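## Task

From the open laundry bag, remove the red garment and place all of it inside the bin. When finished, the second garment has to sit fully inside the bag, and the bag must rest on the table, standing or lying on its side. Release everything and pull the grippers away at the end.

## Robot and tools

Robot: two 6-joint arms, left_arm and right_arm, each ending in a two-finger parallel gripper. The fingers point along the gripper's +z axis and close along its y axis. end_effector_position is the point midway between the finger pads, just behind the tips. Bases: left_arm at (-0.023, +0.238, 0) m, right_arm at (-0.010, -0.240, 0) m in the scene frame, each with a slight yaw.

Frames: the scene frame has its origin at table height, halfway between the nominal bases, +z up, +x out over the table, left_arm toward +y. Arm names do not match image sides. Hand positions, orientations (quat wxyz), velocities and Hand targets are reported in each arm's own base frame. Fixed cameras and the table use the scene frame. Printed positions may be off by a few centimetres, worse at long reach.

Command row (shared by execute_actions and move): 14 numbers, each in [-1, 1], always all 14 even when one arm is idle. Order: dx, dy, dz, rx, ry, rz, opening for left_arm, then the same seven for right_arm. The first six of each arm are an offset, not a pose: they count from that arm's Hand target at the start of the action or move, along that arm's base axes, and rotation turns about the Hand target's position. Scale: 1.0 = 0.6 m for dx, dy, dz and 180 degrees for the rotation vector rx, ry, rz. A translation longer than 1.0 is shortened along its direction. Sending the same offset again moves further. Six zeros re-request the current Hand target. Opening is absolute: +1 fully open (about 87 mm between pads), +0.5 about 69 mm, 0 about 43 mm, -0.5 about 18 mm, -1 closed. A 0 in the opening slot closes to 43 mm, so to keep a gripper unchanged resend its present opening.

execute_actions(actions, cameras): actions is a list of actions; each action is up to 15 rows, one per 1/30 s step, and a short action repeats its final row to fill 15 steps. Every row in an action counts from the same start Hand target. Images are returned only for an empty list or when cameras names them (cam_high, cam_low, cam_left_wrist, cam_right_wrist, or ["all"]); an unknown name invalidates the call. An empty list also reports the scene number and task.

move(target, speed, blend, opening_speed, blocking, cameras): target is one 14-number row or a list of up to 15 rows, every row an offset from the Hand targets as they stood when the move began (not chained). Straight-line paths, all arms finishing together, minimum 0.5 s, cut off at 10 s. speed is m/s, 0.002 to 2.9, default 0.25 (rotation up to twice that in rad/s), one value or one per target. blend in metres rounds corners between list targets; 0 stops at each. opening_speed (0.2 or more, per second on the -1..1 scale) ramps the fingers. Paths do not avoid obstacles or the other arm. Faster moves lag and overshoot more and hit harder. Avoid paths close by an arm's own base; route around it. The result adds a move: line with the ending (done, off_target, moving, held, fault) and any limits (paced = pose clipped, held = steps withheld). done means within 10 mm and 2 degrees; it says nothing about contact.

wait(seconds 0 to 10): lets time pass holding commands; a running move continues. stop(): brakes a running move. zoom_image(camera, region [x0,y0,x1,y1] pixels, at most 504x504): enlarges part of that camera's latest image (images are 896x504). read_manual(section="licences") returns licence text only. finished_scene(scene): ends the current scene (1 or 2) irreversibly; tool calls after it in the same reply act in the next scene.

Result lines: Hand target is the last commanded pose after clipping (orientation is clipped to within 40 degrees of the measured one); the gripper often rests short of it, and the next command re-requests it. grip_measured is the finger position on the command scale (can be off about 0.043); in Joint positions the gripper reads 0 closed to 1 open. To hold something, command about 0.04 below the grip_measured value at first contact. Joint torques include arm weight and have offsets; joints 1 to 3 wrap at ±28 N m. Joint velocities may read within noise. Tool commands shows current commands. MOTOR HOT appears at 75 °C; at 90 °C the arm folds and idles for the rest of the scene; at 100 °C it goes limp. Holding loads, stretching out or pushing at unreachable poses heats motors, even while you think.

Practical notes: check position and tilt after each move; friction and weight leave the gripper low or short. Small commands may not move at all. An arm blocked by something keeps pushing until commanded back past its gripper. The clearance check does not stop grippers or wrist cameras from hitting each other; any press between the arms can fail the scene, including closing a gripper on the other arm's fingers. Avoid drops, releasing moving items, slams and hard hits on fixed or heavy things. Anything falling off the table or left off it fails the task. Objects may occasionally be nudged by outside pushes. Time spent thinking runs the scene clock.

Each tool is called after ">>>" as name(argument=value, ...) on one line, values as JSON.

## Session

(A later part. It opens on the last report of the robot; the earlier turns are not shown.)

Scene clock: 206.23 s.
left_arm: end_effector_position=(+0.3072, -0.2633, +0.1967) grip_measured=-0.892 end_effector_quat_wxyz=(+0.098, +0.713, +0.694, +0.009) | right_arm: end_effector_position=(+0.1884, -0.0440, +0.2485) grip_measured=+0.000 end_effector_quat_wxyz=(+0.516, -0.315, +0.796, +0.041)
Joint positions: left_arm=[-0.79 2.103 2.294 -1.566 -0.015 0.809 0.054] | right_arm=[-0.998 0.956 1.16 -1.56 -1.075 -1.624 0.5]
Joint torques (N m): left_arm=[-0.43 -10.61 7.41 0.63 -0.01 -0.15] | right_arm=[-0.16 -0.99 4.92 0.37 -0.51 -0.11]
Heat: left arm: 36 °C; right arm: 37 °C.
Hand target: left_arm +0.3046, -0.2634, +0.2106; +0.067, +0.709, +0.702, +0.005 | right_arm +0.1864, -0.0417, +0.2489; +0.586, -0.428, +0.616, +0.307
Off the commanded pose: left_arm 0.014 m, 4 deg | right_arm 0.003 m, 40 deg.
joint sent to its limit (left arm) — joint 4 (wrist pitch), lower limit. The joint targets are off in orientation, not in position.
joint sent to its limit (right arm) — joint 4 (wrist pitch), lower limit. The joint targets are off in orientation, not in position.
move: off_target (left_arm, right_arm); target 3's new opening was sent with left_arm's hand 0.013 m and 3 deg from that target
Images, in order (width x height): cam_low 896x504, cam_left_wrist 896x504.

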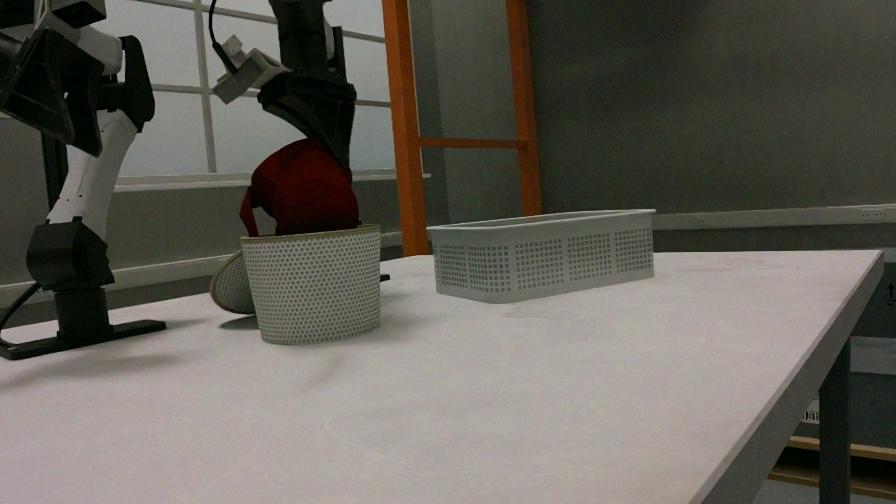

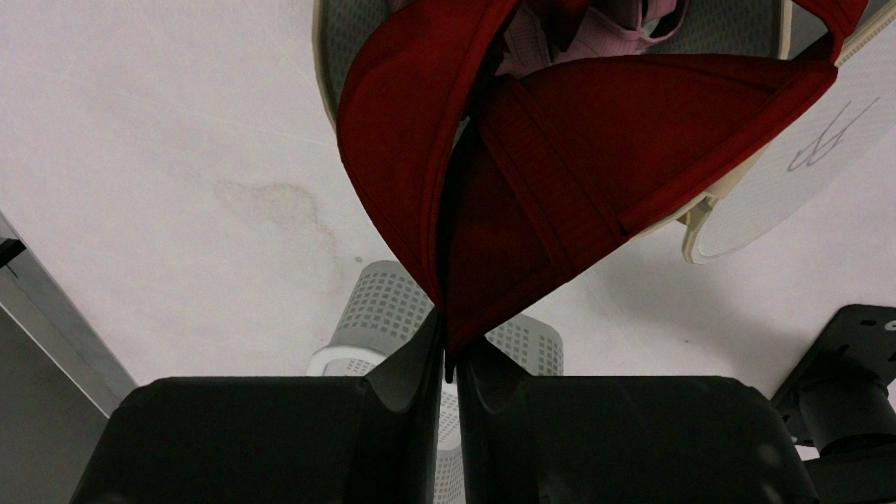

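Red gripped alone. Lift.

>>> move(target=[-0.04,0.05,0.36,0,0,0,-1,0,0,0,0,0,0,0], speed=0.15, cameras=["cam_high","cam_left_wrist","cam_low","cam_right_wrist"])

Scene clock: 210.20 s.
left_arm: end_effector_position=(+0.2837, -0.2367, +0.4140) grip_measured=-0.892 end_effector_quat_wxyz=(+0.415, +0.666, +0.618, +0.050) | right_arm: end_effector_position=(+0.1884, -0.0440, +0.2485) grip_measured=+0.000 end_effector_quat_wxyz=(+0.516, -0.315, +0.796, +0.041)
Joint positions: left_arm=[-0.825 1.824 2.695 -1.584 -0.092 0.864 0.054] | right_arm=[-0.998 0.956 1.16 -1.56 -1.075 -1.624 0.5]
Joint torques (N m): left_arm=[-0.47 -6.37 4.96 1.67 -0.1 0.1] | right_arm=[-0.16 -0.99 4.92 0.37 -0.51 -0.1]
Heat: left arm: 37 °C; right arm: 37 °C.
Hand target: left_arm +0.2806, -0.2334, +0.4265; +0.083, +0.709, +0.700, +0.007 | right_arm +0.1864, -0.0417, +0.2489; +0.586, -0.428, +0.616, +0.307
Off the commanded pose: left_arm 0.013 m, 42 deg; orientation clipped | right_arm 0.003 m, 40 deg.
joint read past its limit (left arm) — joint 4 (wrist pitch), lower limit.
joint sent to its limit (left arm) — joint 4 (wrist pitch), lower limit. The joint targets are off in orientation, not in position.
joint sent to its limit (right arm) — joint 4 (wrist pitch), lower limit. The joint targets are off in orientation, not in position.
move: off_target (left_arm, right_arm); limits=paced

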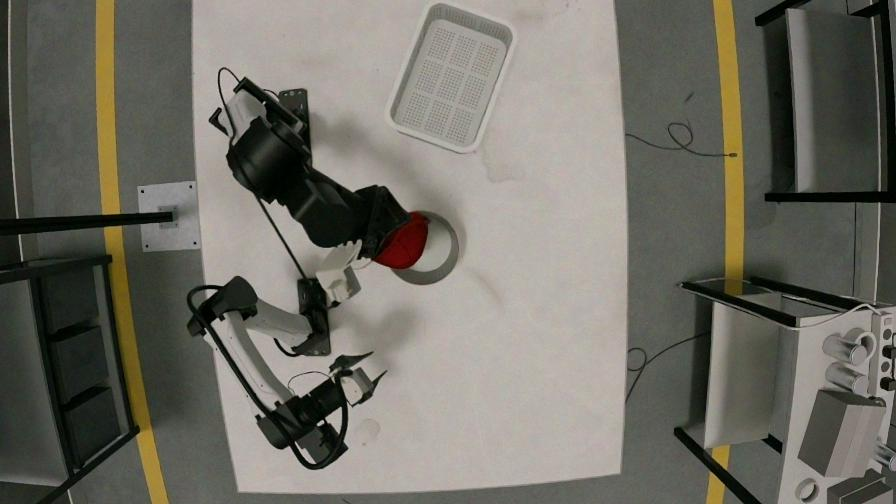

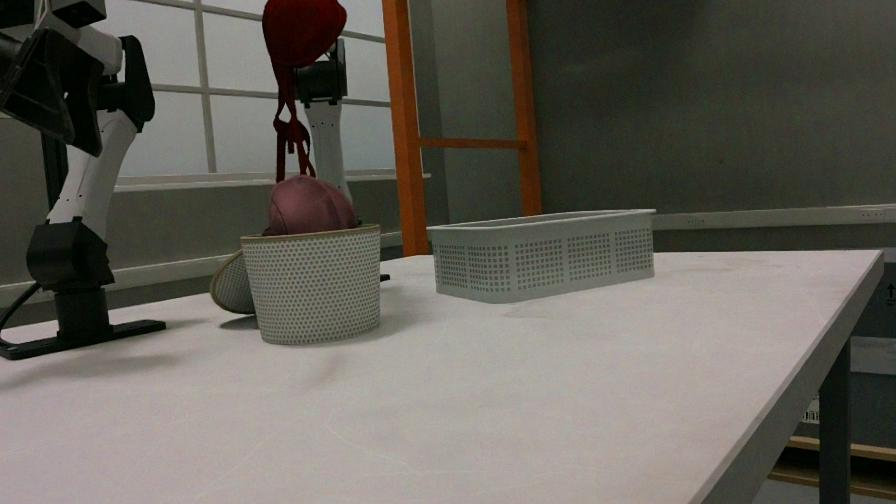

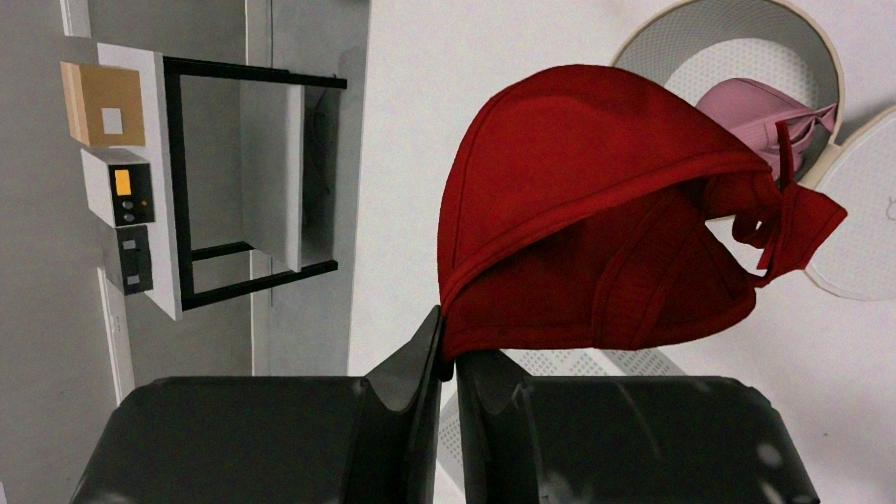

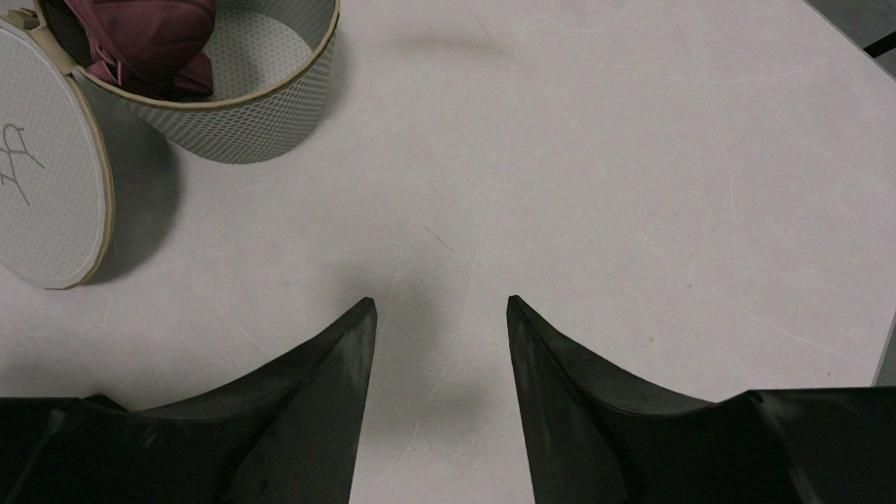

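>>> zoom_image(camera="cam_low", region=[220, 40, 400, 260])

>>> zoom_image(camera="cam_left_wrist", region=[640, 40, 896, 290])

Scaled by 2.291 from the camera's 896x504 image, which has a finer 1280x720 frame.

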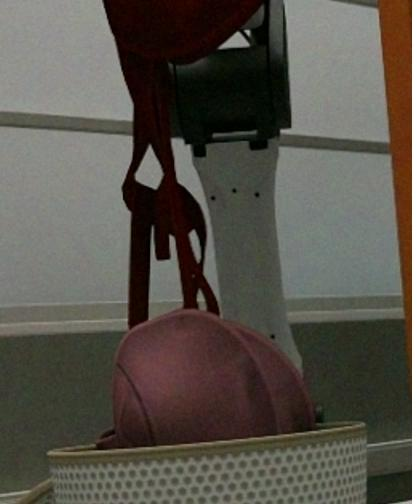

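Scaled by 1.969 from the camera's 896x504 image, which has a finer 1280x720 frame.

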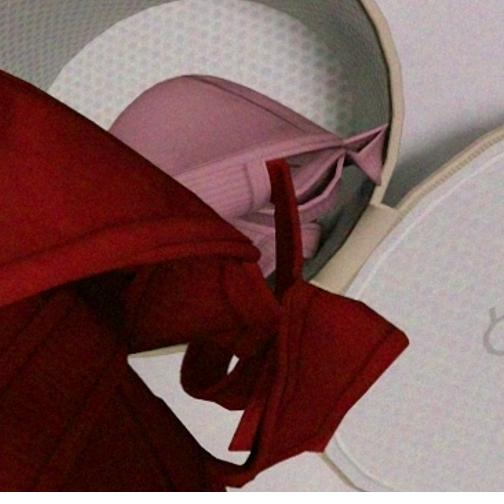

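>>> move(target=[-0.07,0.06,0.14,0,0,0,-1,0,0,0,0,0,0,0], speed=0.15, cameras=["cam_high","cam_left_wrist","cam_low","cam_right_wrist"])

Scene clock: 218.23 s.
left_arm: end_effector_position=(+0.2422, -0.2028, +0.4977) grip_measured=-0.892 end_effector_quat_wxyz=(+0.531, +0.637, +0.552, +0.088) | right_arm: end_effector_position=(+0.1884, -0.0440, +0.2485) grip_measured=+0.000 end_effector_quat_wxyz=(+0.516, -0.315, +0.796, +0.041)
Joint positions: left_arm=[-0.912 1.709 2.854 -1.588 -0.198 0.928 0.054] | right_arm=[-0.998 0.956 1.16 -1.56 -1.075 -1.624 0.5]
Joint torques (N m): left_arm=[-0.5 -4.18 3.62 1.93 -0.18 0.09] | right_arm=[-0.16 -1.02 4.92 0.37 -0.51 -0.11]
Heat: left arm: 36 °C; right arm: 36 °C.
Hand target: left_arm +0.2386, -0.1974, +0.5105; +0.219, +0.705, +0.674, +0.030 | right_arm +0.1864, -0.0417, +0.2489; +0.586, -0.428, +0.616, +0.307
Off the commanded pose: left_arm 0.014 m, 56 deg; orientation clipped | right_arm 0.003 m, 40 deg.
elbow stopped short (left arm): the move would have taken joint 3 (elbow) straighter than the controller allows.
joint read past its limit (left arm) — joint 4 (wrist pitch), lower limit.
joint sent to its limit (right arm) — joint 4 (wrist pitch), lower limit. The joint targets are off in orientation, not in position.
move: off_target (left_arm, right_arm); limits=paced

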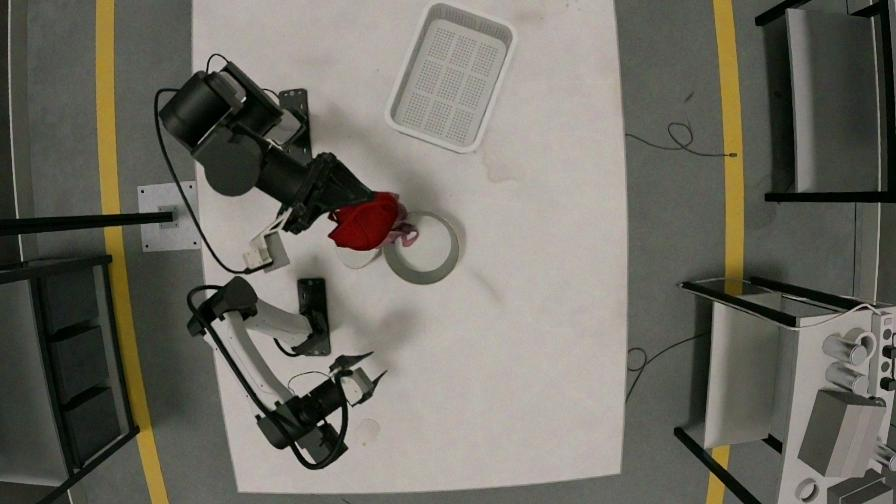

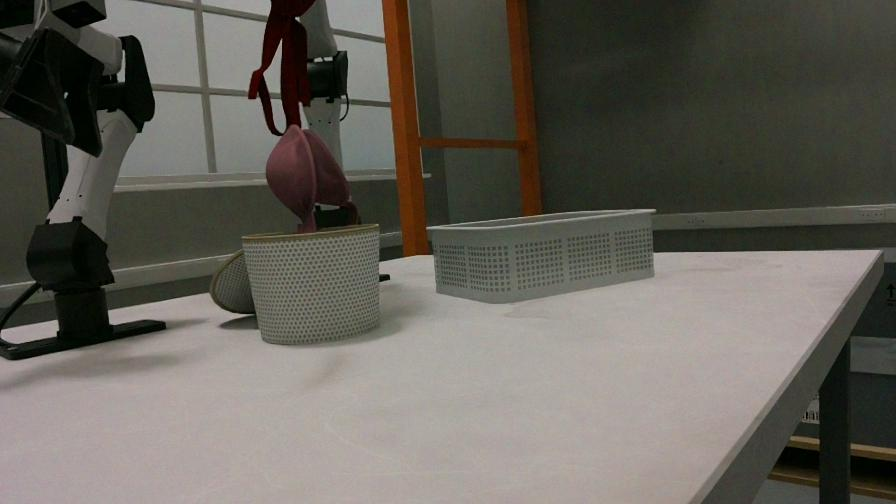

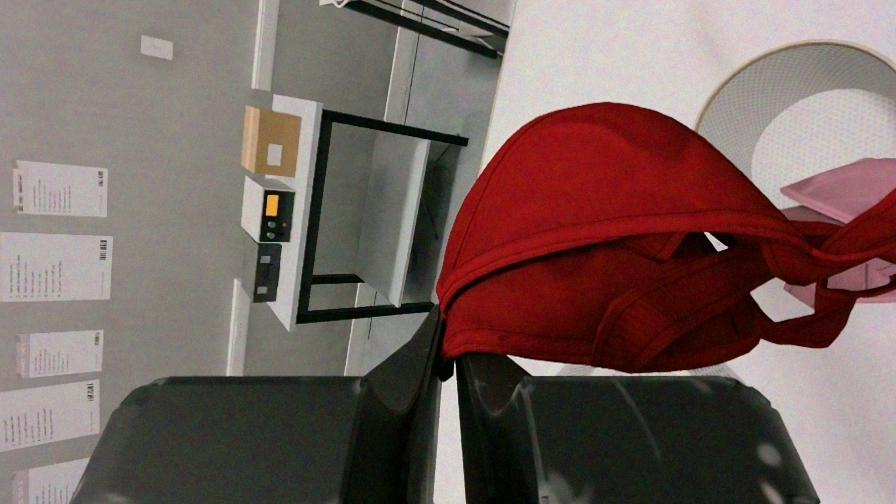

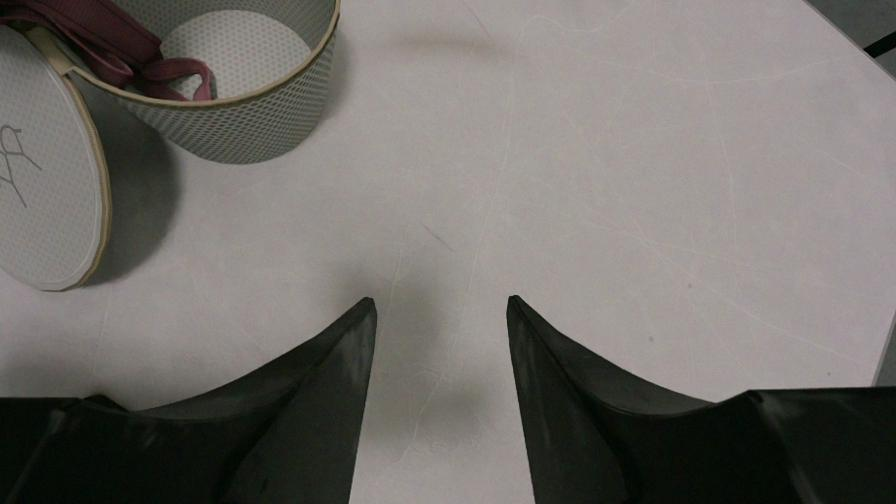

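>>> move(target=[[0.08,-0.08,-0.1,0,0,0,-1,0,0,0,0,0,0,0],[0.08,-0.09,-0.42,0,0,0,-1,0,0,0,0,0,0,0],[0.12,-0.15,-0.36,0,0,0,-1,0,0,0,0,0,0,0],[0.05,-0.05,-0.3,0,0,0,-1,0,0,0,0,0,0,0],[0.07,-0.08,-0.1,0,0,0,-1,0,0,0,0,0,0,0]], speed=0.3, blend=[0.02,0,0.01,0.01,0], cameras=["cam_high","cam_left_wrist","cam_low"])

Scene clock: 227.70 s.
left_arm: end_effector_position=(+0.2803, -0.2453, +0.4436) grip_measured=-0.892 end_effector_quat_wxyz=(+0.464, +0.658, +0.590, +0.062) | right_arm: end_effector_position=(+0.1884, -0.0440, +0.2485) grip_measured=+0.000 end_effector_quat_wxyz=(+0.516, -0.315, +0.796, +0.041)
Joint positions: left_arm=[-0.867 1.867 2.853 -1.587 -0.131 0.882 0.054] | right_arm=[-0.998 0.956 1.16 -1.56 -1.075 -1.624 0.5]
Joint torques (N m): left_arm=[-0.47 -5 4.18 1.79 -0.14 0.07] | right_arm=[-0.13 -1.01 4.92 0.37 -0.51 -0.11]
Heat: left arm: 34 °C; right arm: 36 °C.
Hand target: left_arm +0.2807, -0.2455, +0.4505; +0.219, +0.705, +0.674, +0.030 | right_arm +0.1864, -0.0417, +0.2489; +0.586, -0.428, +0.616, +0.307
Off the commanded pose: left_arm 0.007 m, 31 deg | right_arm 0.003 m, 40 deg.
elbow stopped short (left arm): the move would have taken joint 3 (elbow) straighter than the controller allows.
joint read past its limit (left arm) — joint 4 (wrist pitch), lower limit.
joint sent to its limit (left arm) — joint 4 (wrist pitch), lower limit. The joint targets are off in orientation, not in position.
joint sent to its limit (right arm) — joint 4 (wrist pitch), lower limit. The joint targets are off in orientation, not in position.
move: off_target (left_arm, right_arm)
Images, in order (width x height): cam_high 896x504, cam_low 896x504, cam_left_wrist 896x504.

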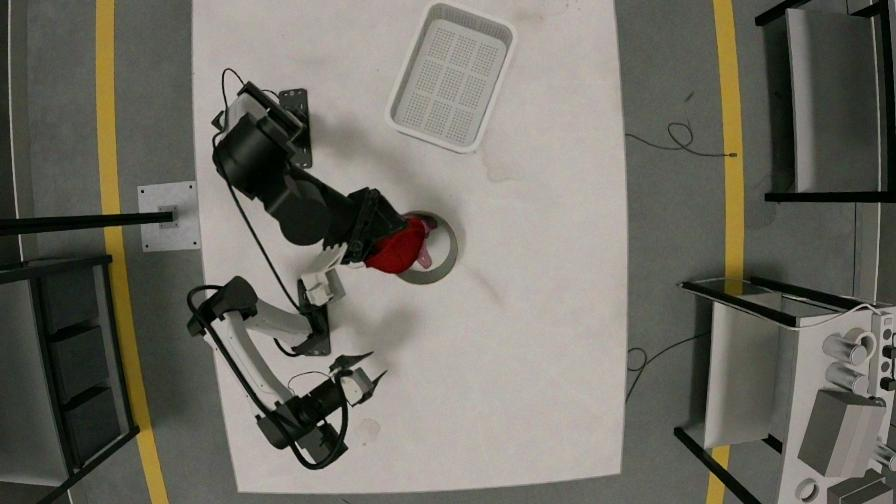

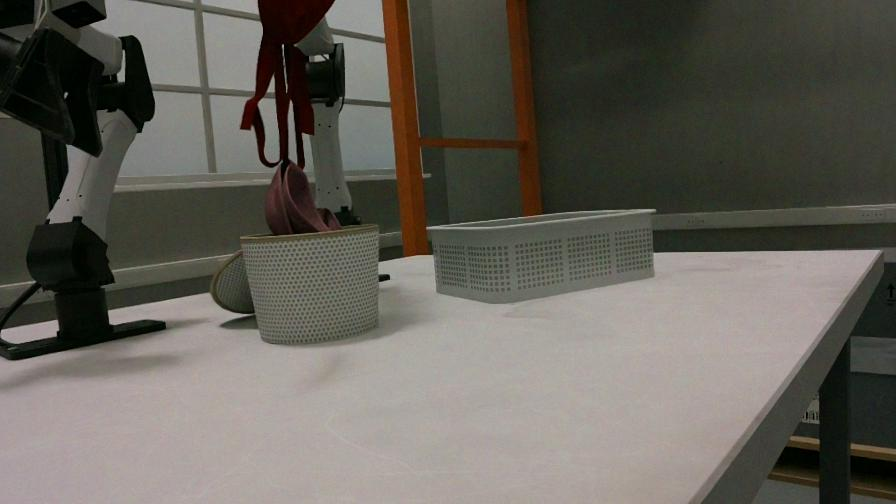

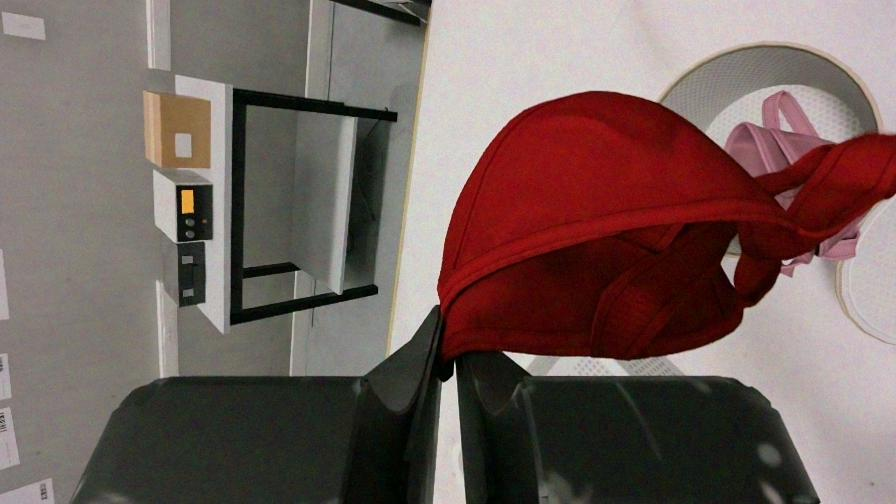

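>>> zoom_image(camera="cam_low", region=[210, 60, 370, 250])

>>> zoom_image(camera="cam_left_wrist", region=[690, 70, 896, 290])

Scaled by 2.653 from the camera's 896x504 image, which has a finer 1280x720 frame.

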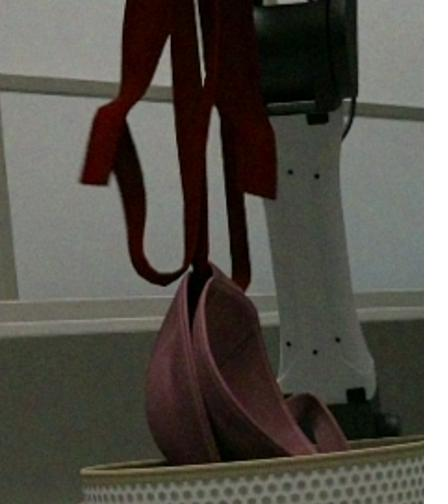

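Scaled by 2.291 from the camera's 896x504 image, which has a finer 1280x720 frame.

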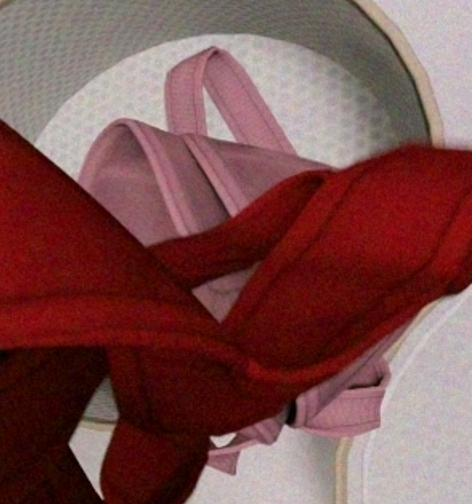

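>>> move(target=[0,0,0,0,0,0,-1,0.139,0.2,-0.09,0.05,0.025,0.094,0.2], speed=0.25, cameras=["all"])

Scene clock: 244.73 s.
left_arm: end_effector_position=(+0.2808, -0.2446, +0.4438) grip_measured=-0.892 end_effector_quat_wxyz=(+0.464, +0.658, +0.590, +0.064) | right_arm: end_effector_position=(+0.2645, +0.0789, +0.1880) grip_measured=+0.200 end_effector_quat_wxyz=(+0.536, -0.434, +0.606, +0.396)
Joint positions: left_arm=[-0.867 1.867 2.853 -1.587 -0.136 0.884 0.054] | right_arm=[-0.371 1.566 1.074 -1.561 -1.444 -2.04 0.6]
Joint torques (N m): left_arm=[-0.65 -4.98 4.16 1.79 -0.14 0.09] | right_arm=[0.65 -4.86 7.35 -0.51 -0.5 -0.1]
Motor temperatures (°C): left_arm=[21 33 31 33 18 20 21] | right_arm=[19 36 34 20 22 22 20]
Heat: left arm: 33 °C; right arm: 36 °C.
Hand target: left_arm +0.2807, -0.2455, +0.4505; +0.218, +0.706, +0.673, +0.030 | right_arm +0.2698, +0.0782, +0.1949; +0.541, -0.454, +0.543, +0.454
Off the commanded pose: left_arm 0.007 m, 31 deg | right_arm 0.009 m, 10 deg.
joint read past its limit (left arm) — joint 4 (wrist pitch), lower limit.
joint sent to its limit (left arm) — joint 4 (wrist pitch), lower limit. The joint targets are off in orientation, not in position.
joint sent to its limit (right arm) — joint 4 (wrist pitch), lower limit. The joint targets are off in orientation, not in position.
move: off_target (left_arm, right_arm)

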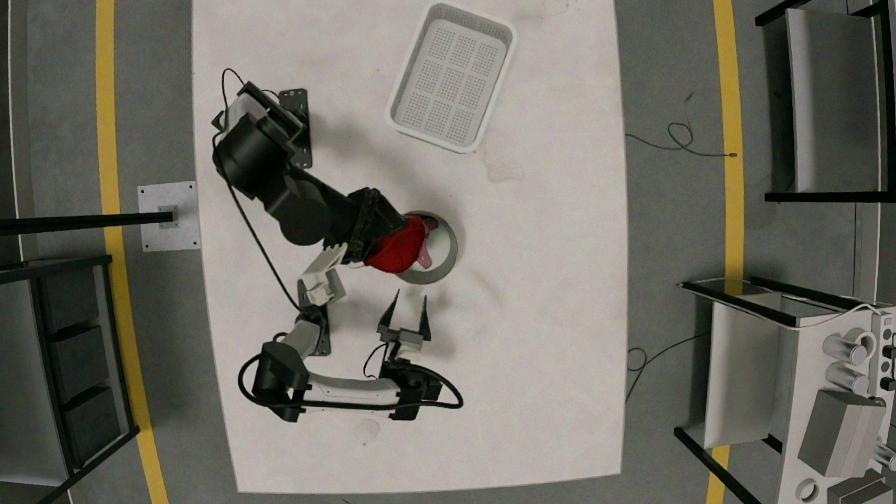

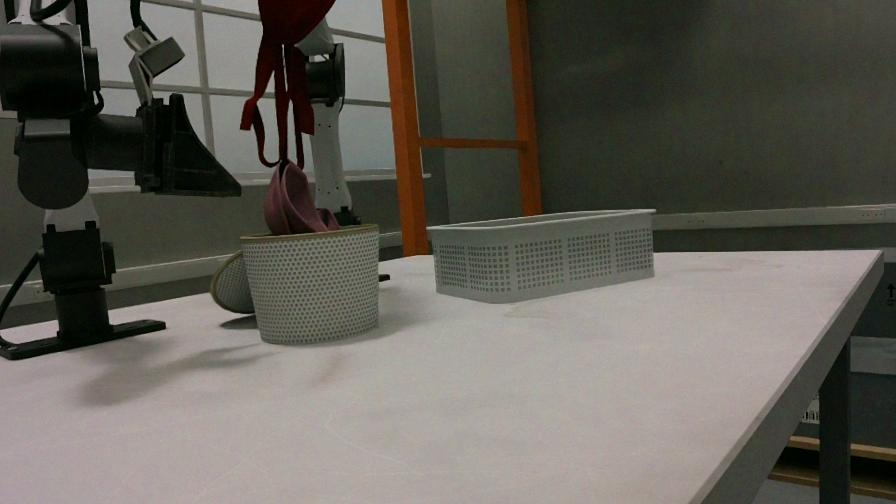

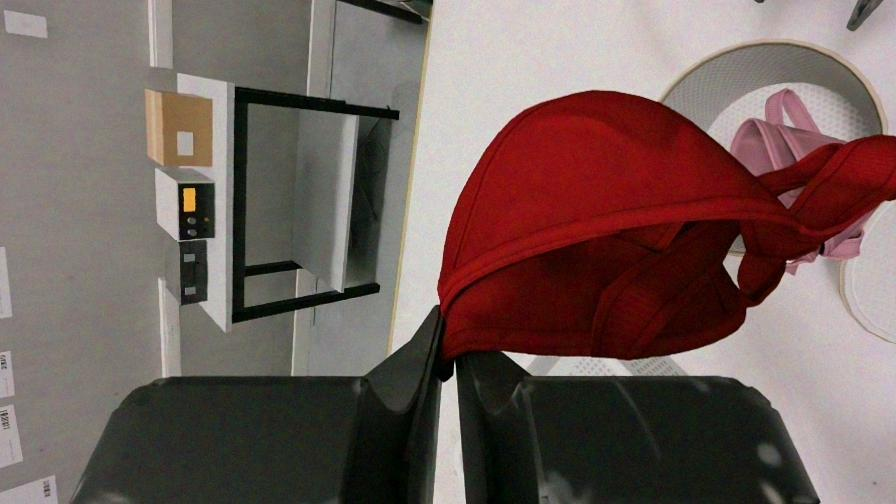

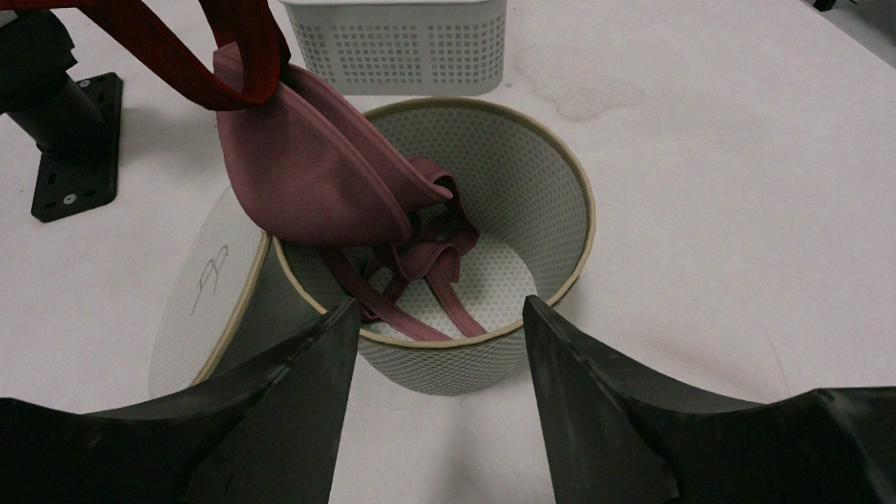

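>>> move(target=[[0,0,0,0,0,0,-1,-0.051,0.055,-0.027,0,0,0,-0.25],[0,0,0,0,0,0,-1,-0.021,0.14,-0.038,0,0,0,-0.25]], speed=[0.2,0.1], cameras=["cam_high","cam_low","cam_right_wrist"])

Scene clock: 272.83 s.
left_arm: end_effector_position=(+0.2809, -0.2445, +0.4438) grip_measured=-0.892 end_effector_quat_wxyz=(+0.464, +0.657, +0.590, +0.064) | right_arm: end_effector_position=(+0.2499, +0.1603, +0.1678) grip_measured=-0.250 end_effector_quat_wxyz=(+0.506, -0.484, +0.521, +0.488)
Joint positions: left_arm=[-0.867 1.867 2.853 -1.587 -0.136 0.884 0.054] | right_arm=[-0.06 1.655 1.012 -1.386 -1.559 -2.009 0.375]
Joint torques (N m): left_arm=[-0.65 -5 4.14 1.79 -0.13 0.1] | right_arm=[0.58 -5.3 6.75 -0.12 -0.49 0.13]
Heat: left arm: 34 °C; right arm: 37 °C.
Hand target: left_arm +0.2807, -0.2455, +0.4505; +0.218, +0.705, +0.674, +0.031 | right_arm +0.2571, +0.1623, +0.1721; +0.541, -0.454, +0.543, +0.454
Off the commanded pose: left_arm 0.007 m, 31 deg | right_arm 0.009 m, 7 deg.
joint read past its limit (left arm) — joint 4 (wrist pitch), lower limit.
joint sent to its limit (left arm) — joint 4 (wrist pitch), lower limit. The joint targets are off in orientation, not in position.
joint sent to its limit (right arm) — joint 5 (wrist yaw), lower limit. The joint targets are off in orientation, not in position.
move: off_target (left_arm, right_arm)
Images, in order (width x height): cam_high 896x504, cam_low 896x504, cam_right_wrist 896x504.

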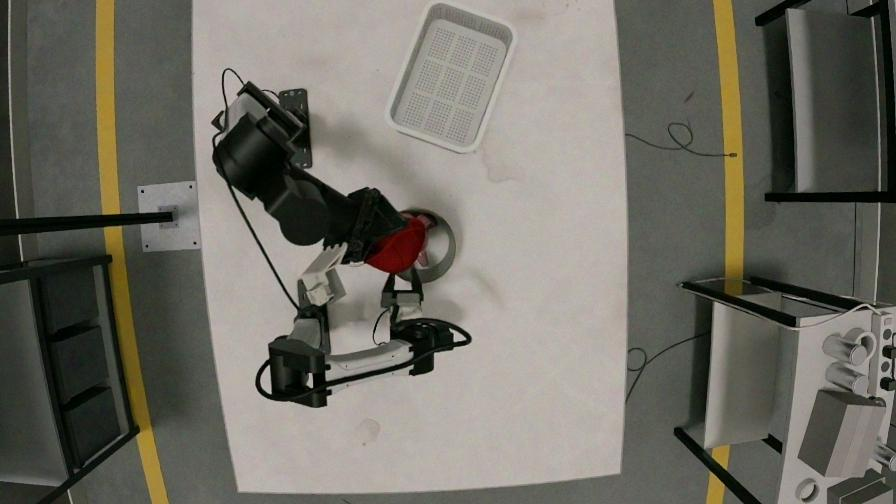

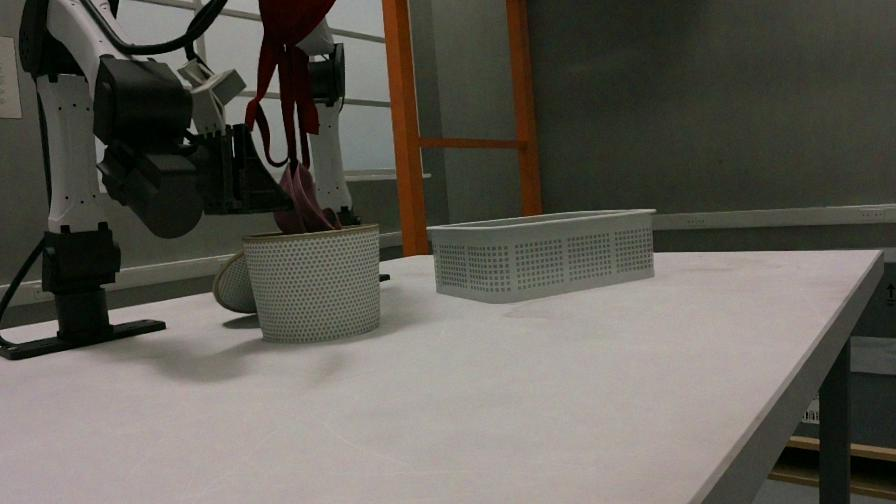

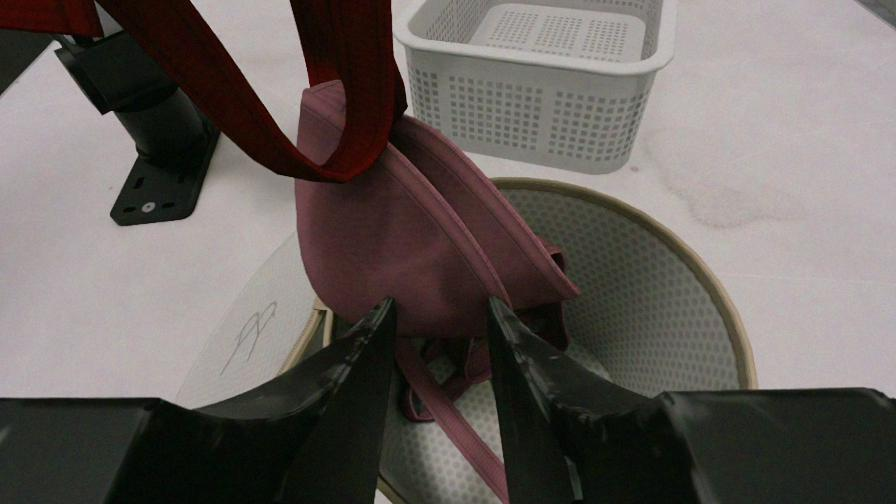

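>>> move(target=[[0,0,0,0,0,0,-1,0.018,0.06,0.01,0,0,0,-0.2],[0,0,0,0,0,0,-1,0.018,0.06,0.01,0,0,0,-1]], speed=0.1, cameras=["cam_low","cam_right_wrist"])

Scene clock: 279.77 s.
left_arm: end_effector_position=(+0.2805, -0.2450, +0.4438) grip_measured=-0.892 end_effector_quat_wxyz=(+0.464, +0.658, +0.589, +0.064) | right_arm: end_effector_position=(+0.2621, +0.1955, +0.1737) grip_measured=-0.997 end_effector_quat_wxyz=(-0.472, +0.517, -0.487, -0.522)
Joint positions: left_arm=[-0.868 1.867 2.853 -1.587 -0.137 0.884 0.054] | right_arm=[0.076 1.755 1.162 -1.356 -1.56 -1.929 0.001]
Joint torques (N m): left_arm=[-0.5 -5 4.11 1.79 -0.14 0.08] | right_arm=[0.55 -6.75 6.71 -0.12 -0.51 0.12]
Heat: left arm: 34 °C; right arm: 37 °C.
Hand target: left_arm +0.2807, -0.2455, +0.4505; +0.218, +0.706, +0.673, +0.030 | right_arm +0.2680, +0.1983, +0.1781; -0.541, +0.454, -0.543, -0.454
Off the commanded pose: left_arm 0.007 m, 31 deg | right_arm 0.008 m, 15 deg.
joint read past its limit (left arm) — joint 4 (wrist pitch), lower limit.
joint sent to its limit (left arm) — joint 4 (wrist pitch), lower limit. The joint targets are off in orientation, not in position.
joint sent to its limit (right arm) — joint 5 (wrist yaw), lower limit. The joint targets are off in orientation, not in position.
move: off_target (left_arm, right_arm); target 2's new opening was sent with right_arm's hand 0.008 m and 15 deg from that target
Images, in order (width x height): cam_low 896x504, cam_right_wrist 896x504.

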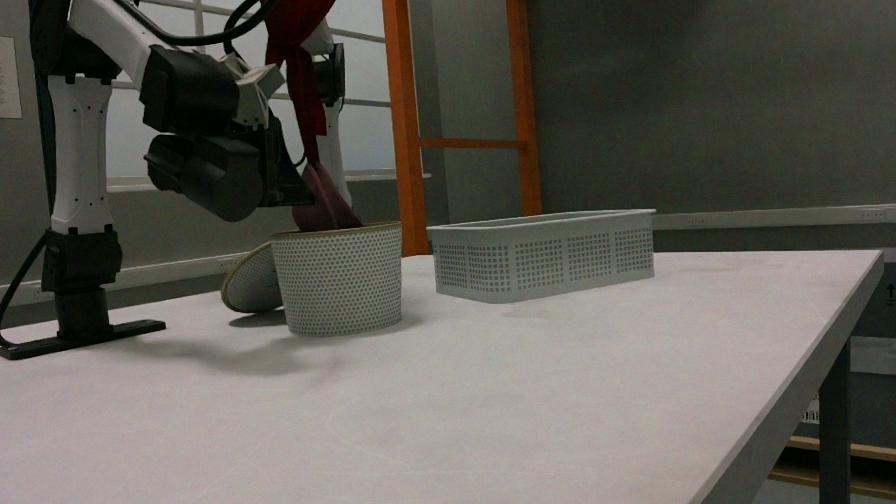

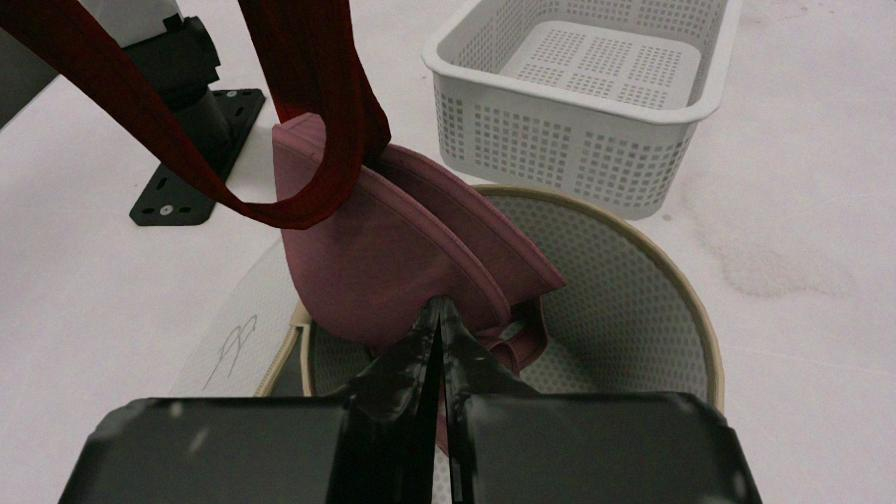

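>>> move(target=[[0,0,0,0,0,0,-1,0.005,-0.06,0.0,0,0,0,-0.9],[0,0,0,0,0,0,-1,0.063,-0.05,-0.017,0,0,0,-0.1],[0,0,0,0,0,0,-1,0.063,0.06,-0.02,0,0,0,-0.1]], speed=0.15, cameras=["cam_low","cam_right_wrist","cam_high"])

Scene clock: 301.73 s.
left_arm: end_effector_position=(+0.2805, -0.2450, +0.4438) grip_measured=-0.892 end_effector_quat_wxyz=(+0.464, +0.658, +0.589, +0.064) | right_arm: end_effector_position=(+0.2987, +0.2321, +0.1630) grip_measured=-0.100 end_effector_quat_wxyz=(-0.446, +0.542, -0.459, -0.545)
Joint positions: left_arm=[-0.868 1.867 2.853 -1.587 -0.137 0.884 0.054] | right_arm=[0.179 1.954 1.385 -1.29 -1.562 -1.843 0.45]
Joint torques (N m): left_arm=[-0.49 -4.97 4.15 1.79 -0.13 0.08] | right_arm=[0.32 -8.21 7.23 0.01 -0.5 0.05]
Heat: left arm: 35 °C; right arm: 38 °C.
Hand target: left_arm +0.2807, -0.2455, +0.4505; +0.218, +0.706, +0.673, +0.030 | right_arm +0.3058, +0.2343, +0.1661; -0.541, +0.454, -0.543, -0.454
Off the commanded pose: left_arm 0.007 m, 31 deg | right_arm 0.008 m, 21 deg.
joint read past its limit (left arm) — joint 4 (wrist pitch), lower limit.
joint sent to its limit (left arm) — joint 4 (wrist pitch), lower limit. The joint targets are off in orientation, not in position.
joint sent to its limit (right arm) — joint 5 (wrist yaw), lower limit. The joint targets are off in orientation, not in position.
move: off_target (left_arm, right_arm); target 2's new opening was sent with right_arm's hand 0.008 m and 9 deg from that target
Images, in order (width x height): cam_high 896x504, cam_low 896x504, cam_right_wrist 896x504.

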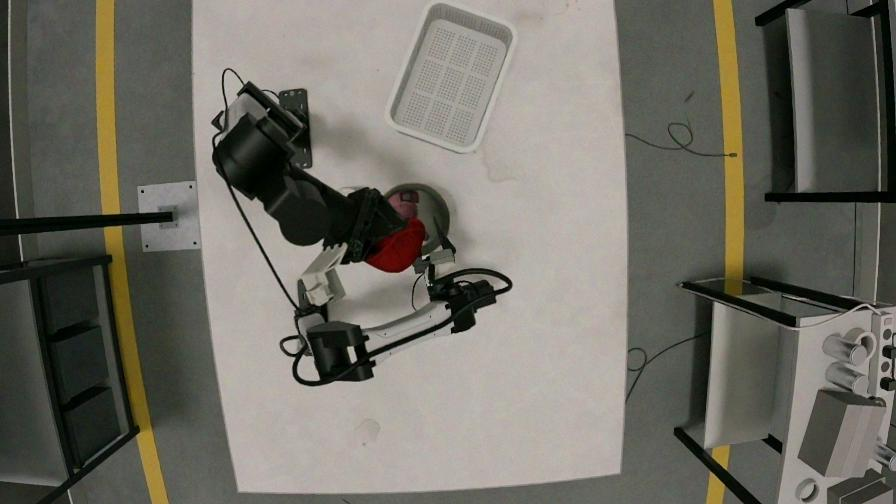

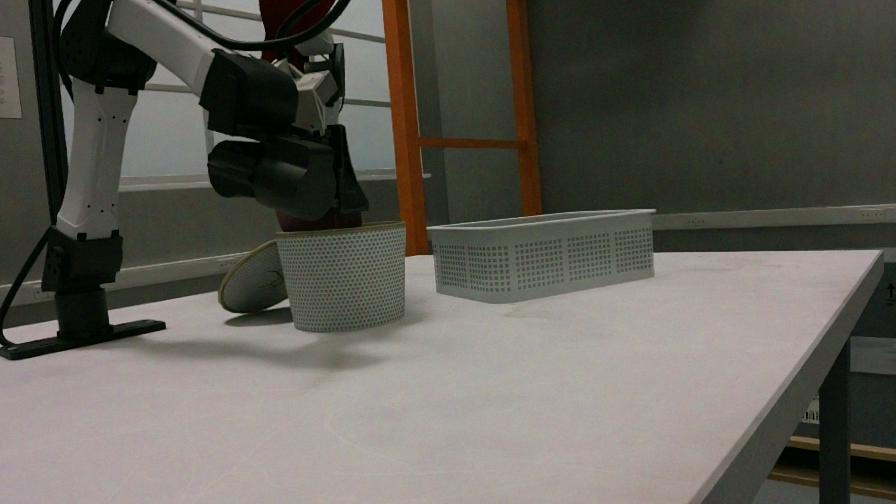

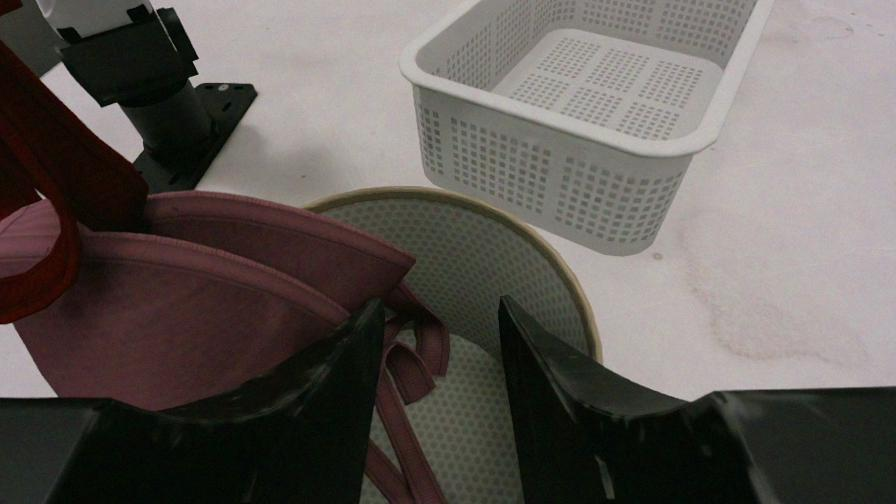

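>>> move(target=[[0,0,0,0,0,0,-1,-0.006,0.05,0.004,0,0,0,-0.1],[0,0,0,0,0,0,-1,-0.006,0.05,0.004,0,0,0,-1]], speed=0.1, cameras=["cam_low","cam_right_wrist"])

Scene clock: 307.97 s.
left_arm: end_effector_position=(+0.2805, -0.2450, +0.4438) grip_measured=-0.892 end_effector_quat_wxyz=(+0.464, +0.658, +0.589, +0.064) | right_arm: end_effector_position=(+0.2976, +0.2599, +0.1656) grip_measured=-0.997 end_effector_quat_wxyz=(-0.424, +0.559, -0.437, -0.562)
Joint positions: left_arm=[-0.868 1.867 2.853 -1.587 -0.137 0.884 0.054] | right_arm=[0.259 1.999 1.466 -1.255 -1.562 -1.772 0.001]
Joint torques (N m): left_arm=[-0.51 -5 4.11 1.8 -0.13 0.09] | right_arm=[0.73 -8.84 7.15 0.1 -0.5 0.02]
Heat: left arm: 35 °C; right arm: 39 °C.
Hand target: left_arm +0.2807, -0.2455, +0.4505; +0.218, +0.706, +0.673, +0.030 | right_arm +0.3022, +0.2643, +0.1685; -0.541, +0.454, -0.543, -0.454
Off the commanded pose: left_arm 0.007 m, 31 deg | right_arm 0.007 m, 25 deg.
joint read past its limit (left arm) — joint 4 (wrist pitch), lower limit.
joint sent to its limit (left arm) — joint 4 (wrist pitch), lower limit. The joint targets are off in orientation, not in position.
joint sent to its limit (right arm) — joint 5 (wrist yaw), lower limit. The joint targets are off in orientation, not in position.
move: off_target (left_arm, right_arm); target 2's new opening was sent with right_arm's hand 0.007 m and 25 deg from that target
Images, in order (width x height): cam_low 896x504, cam_right_wrist 896x504.

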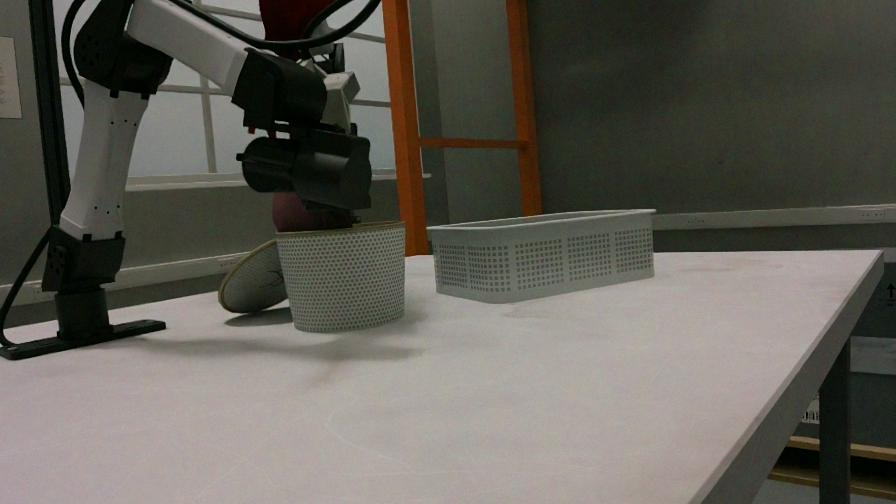

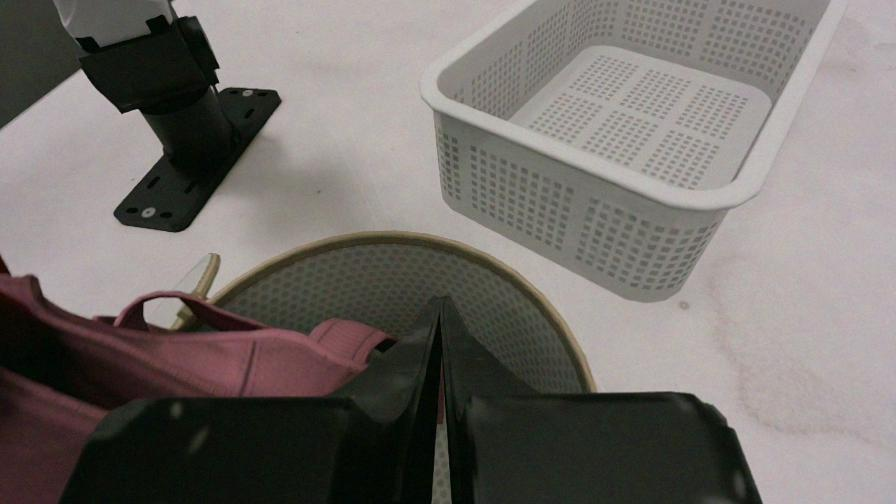

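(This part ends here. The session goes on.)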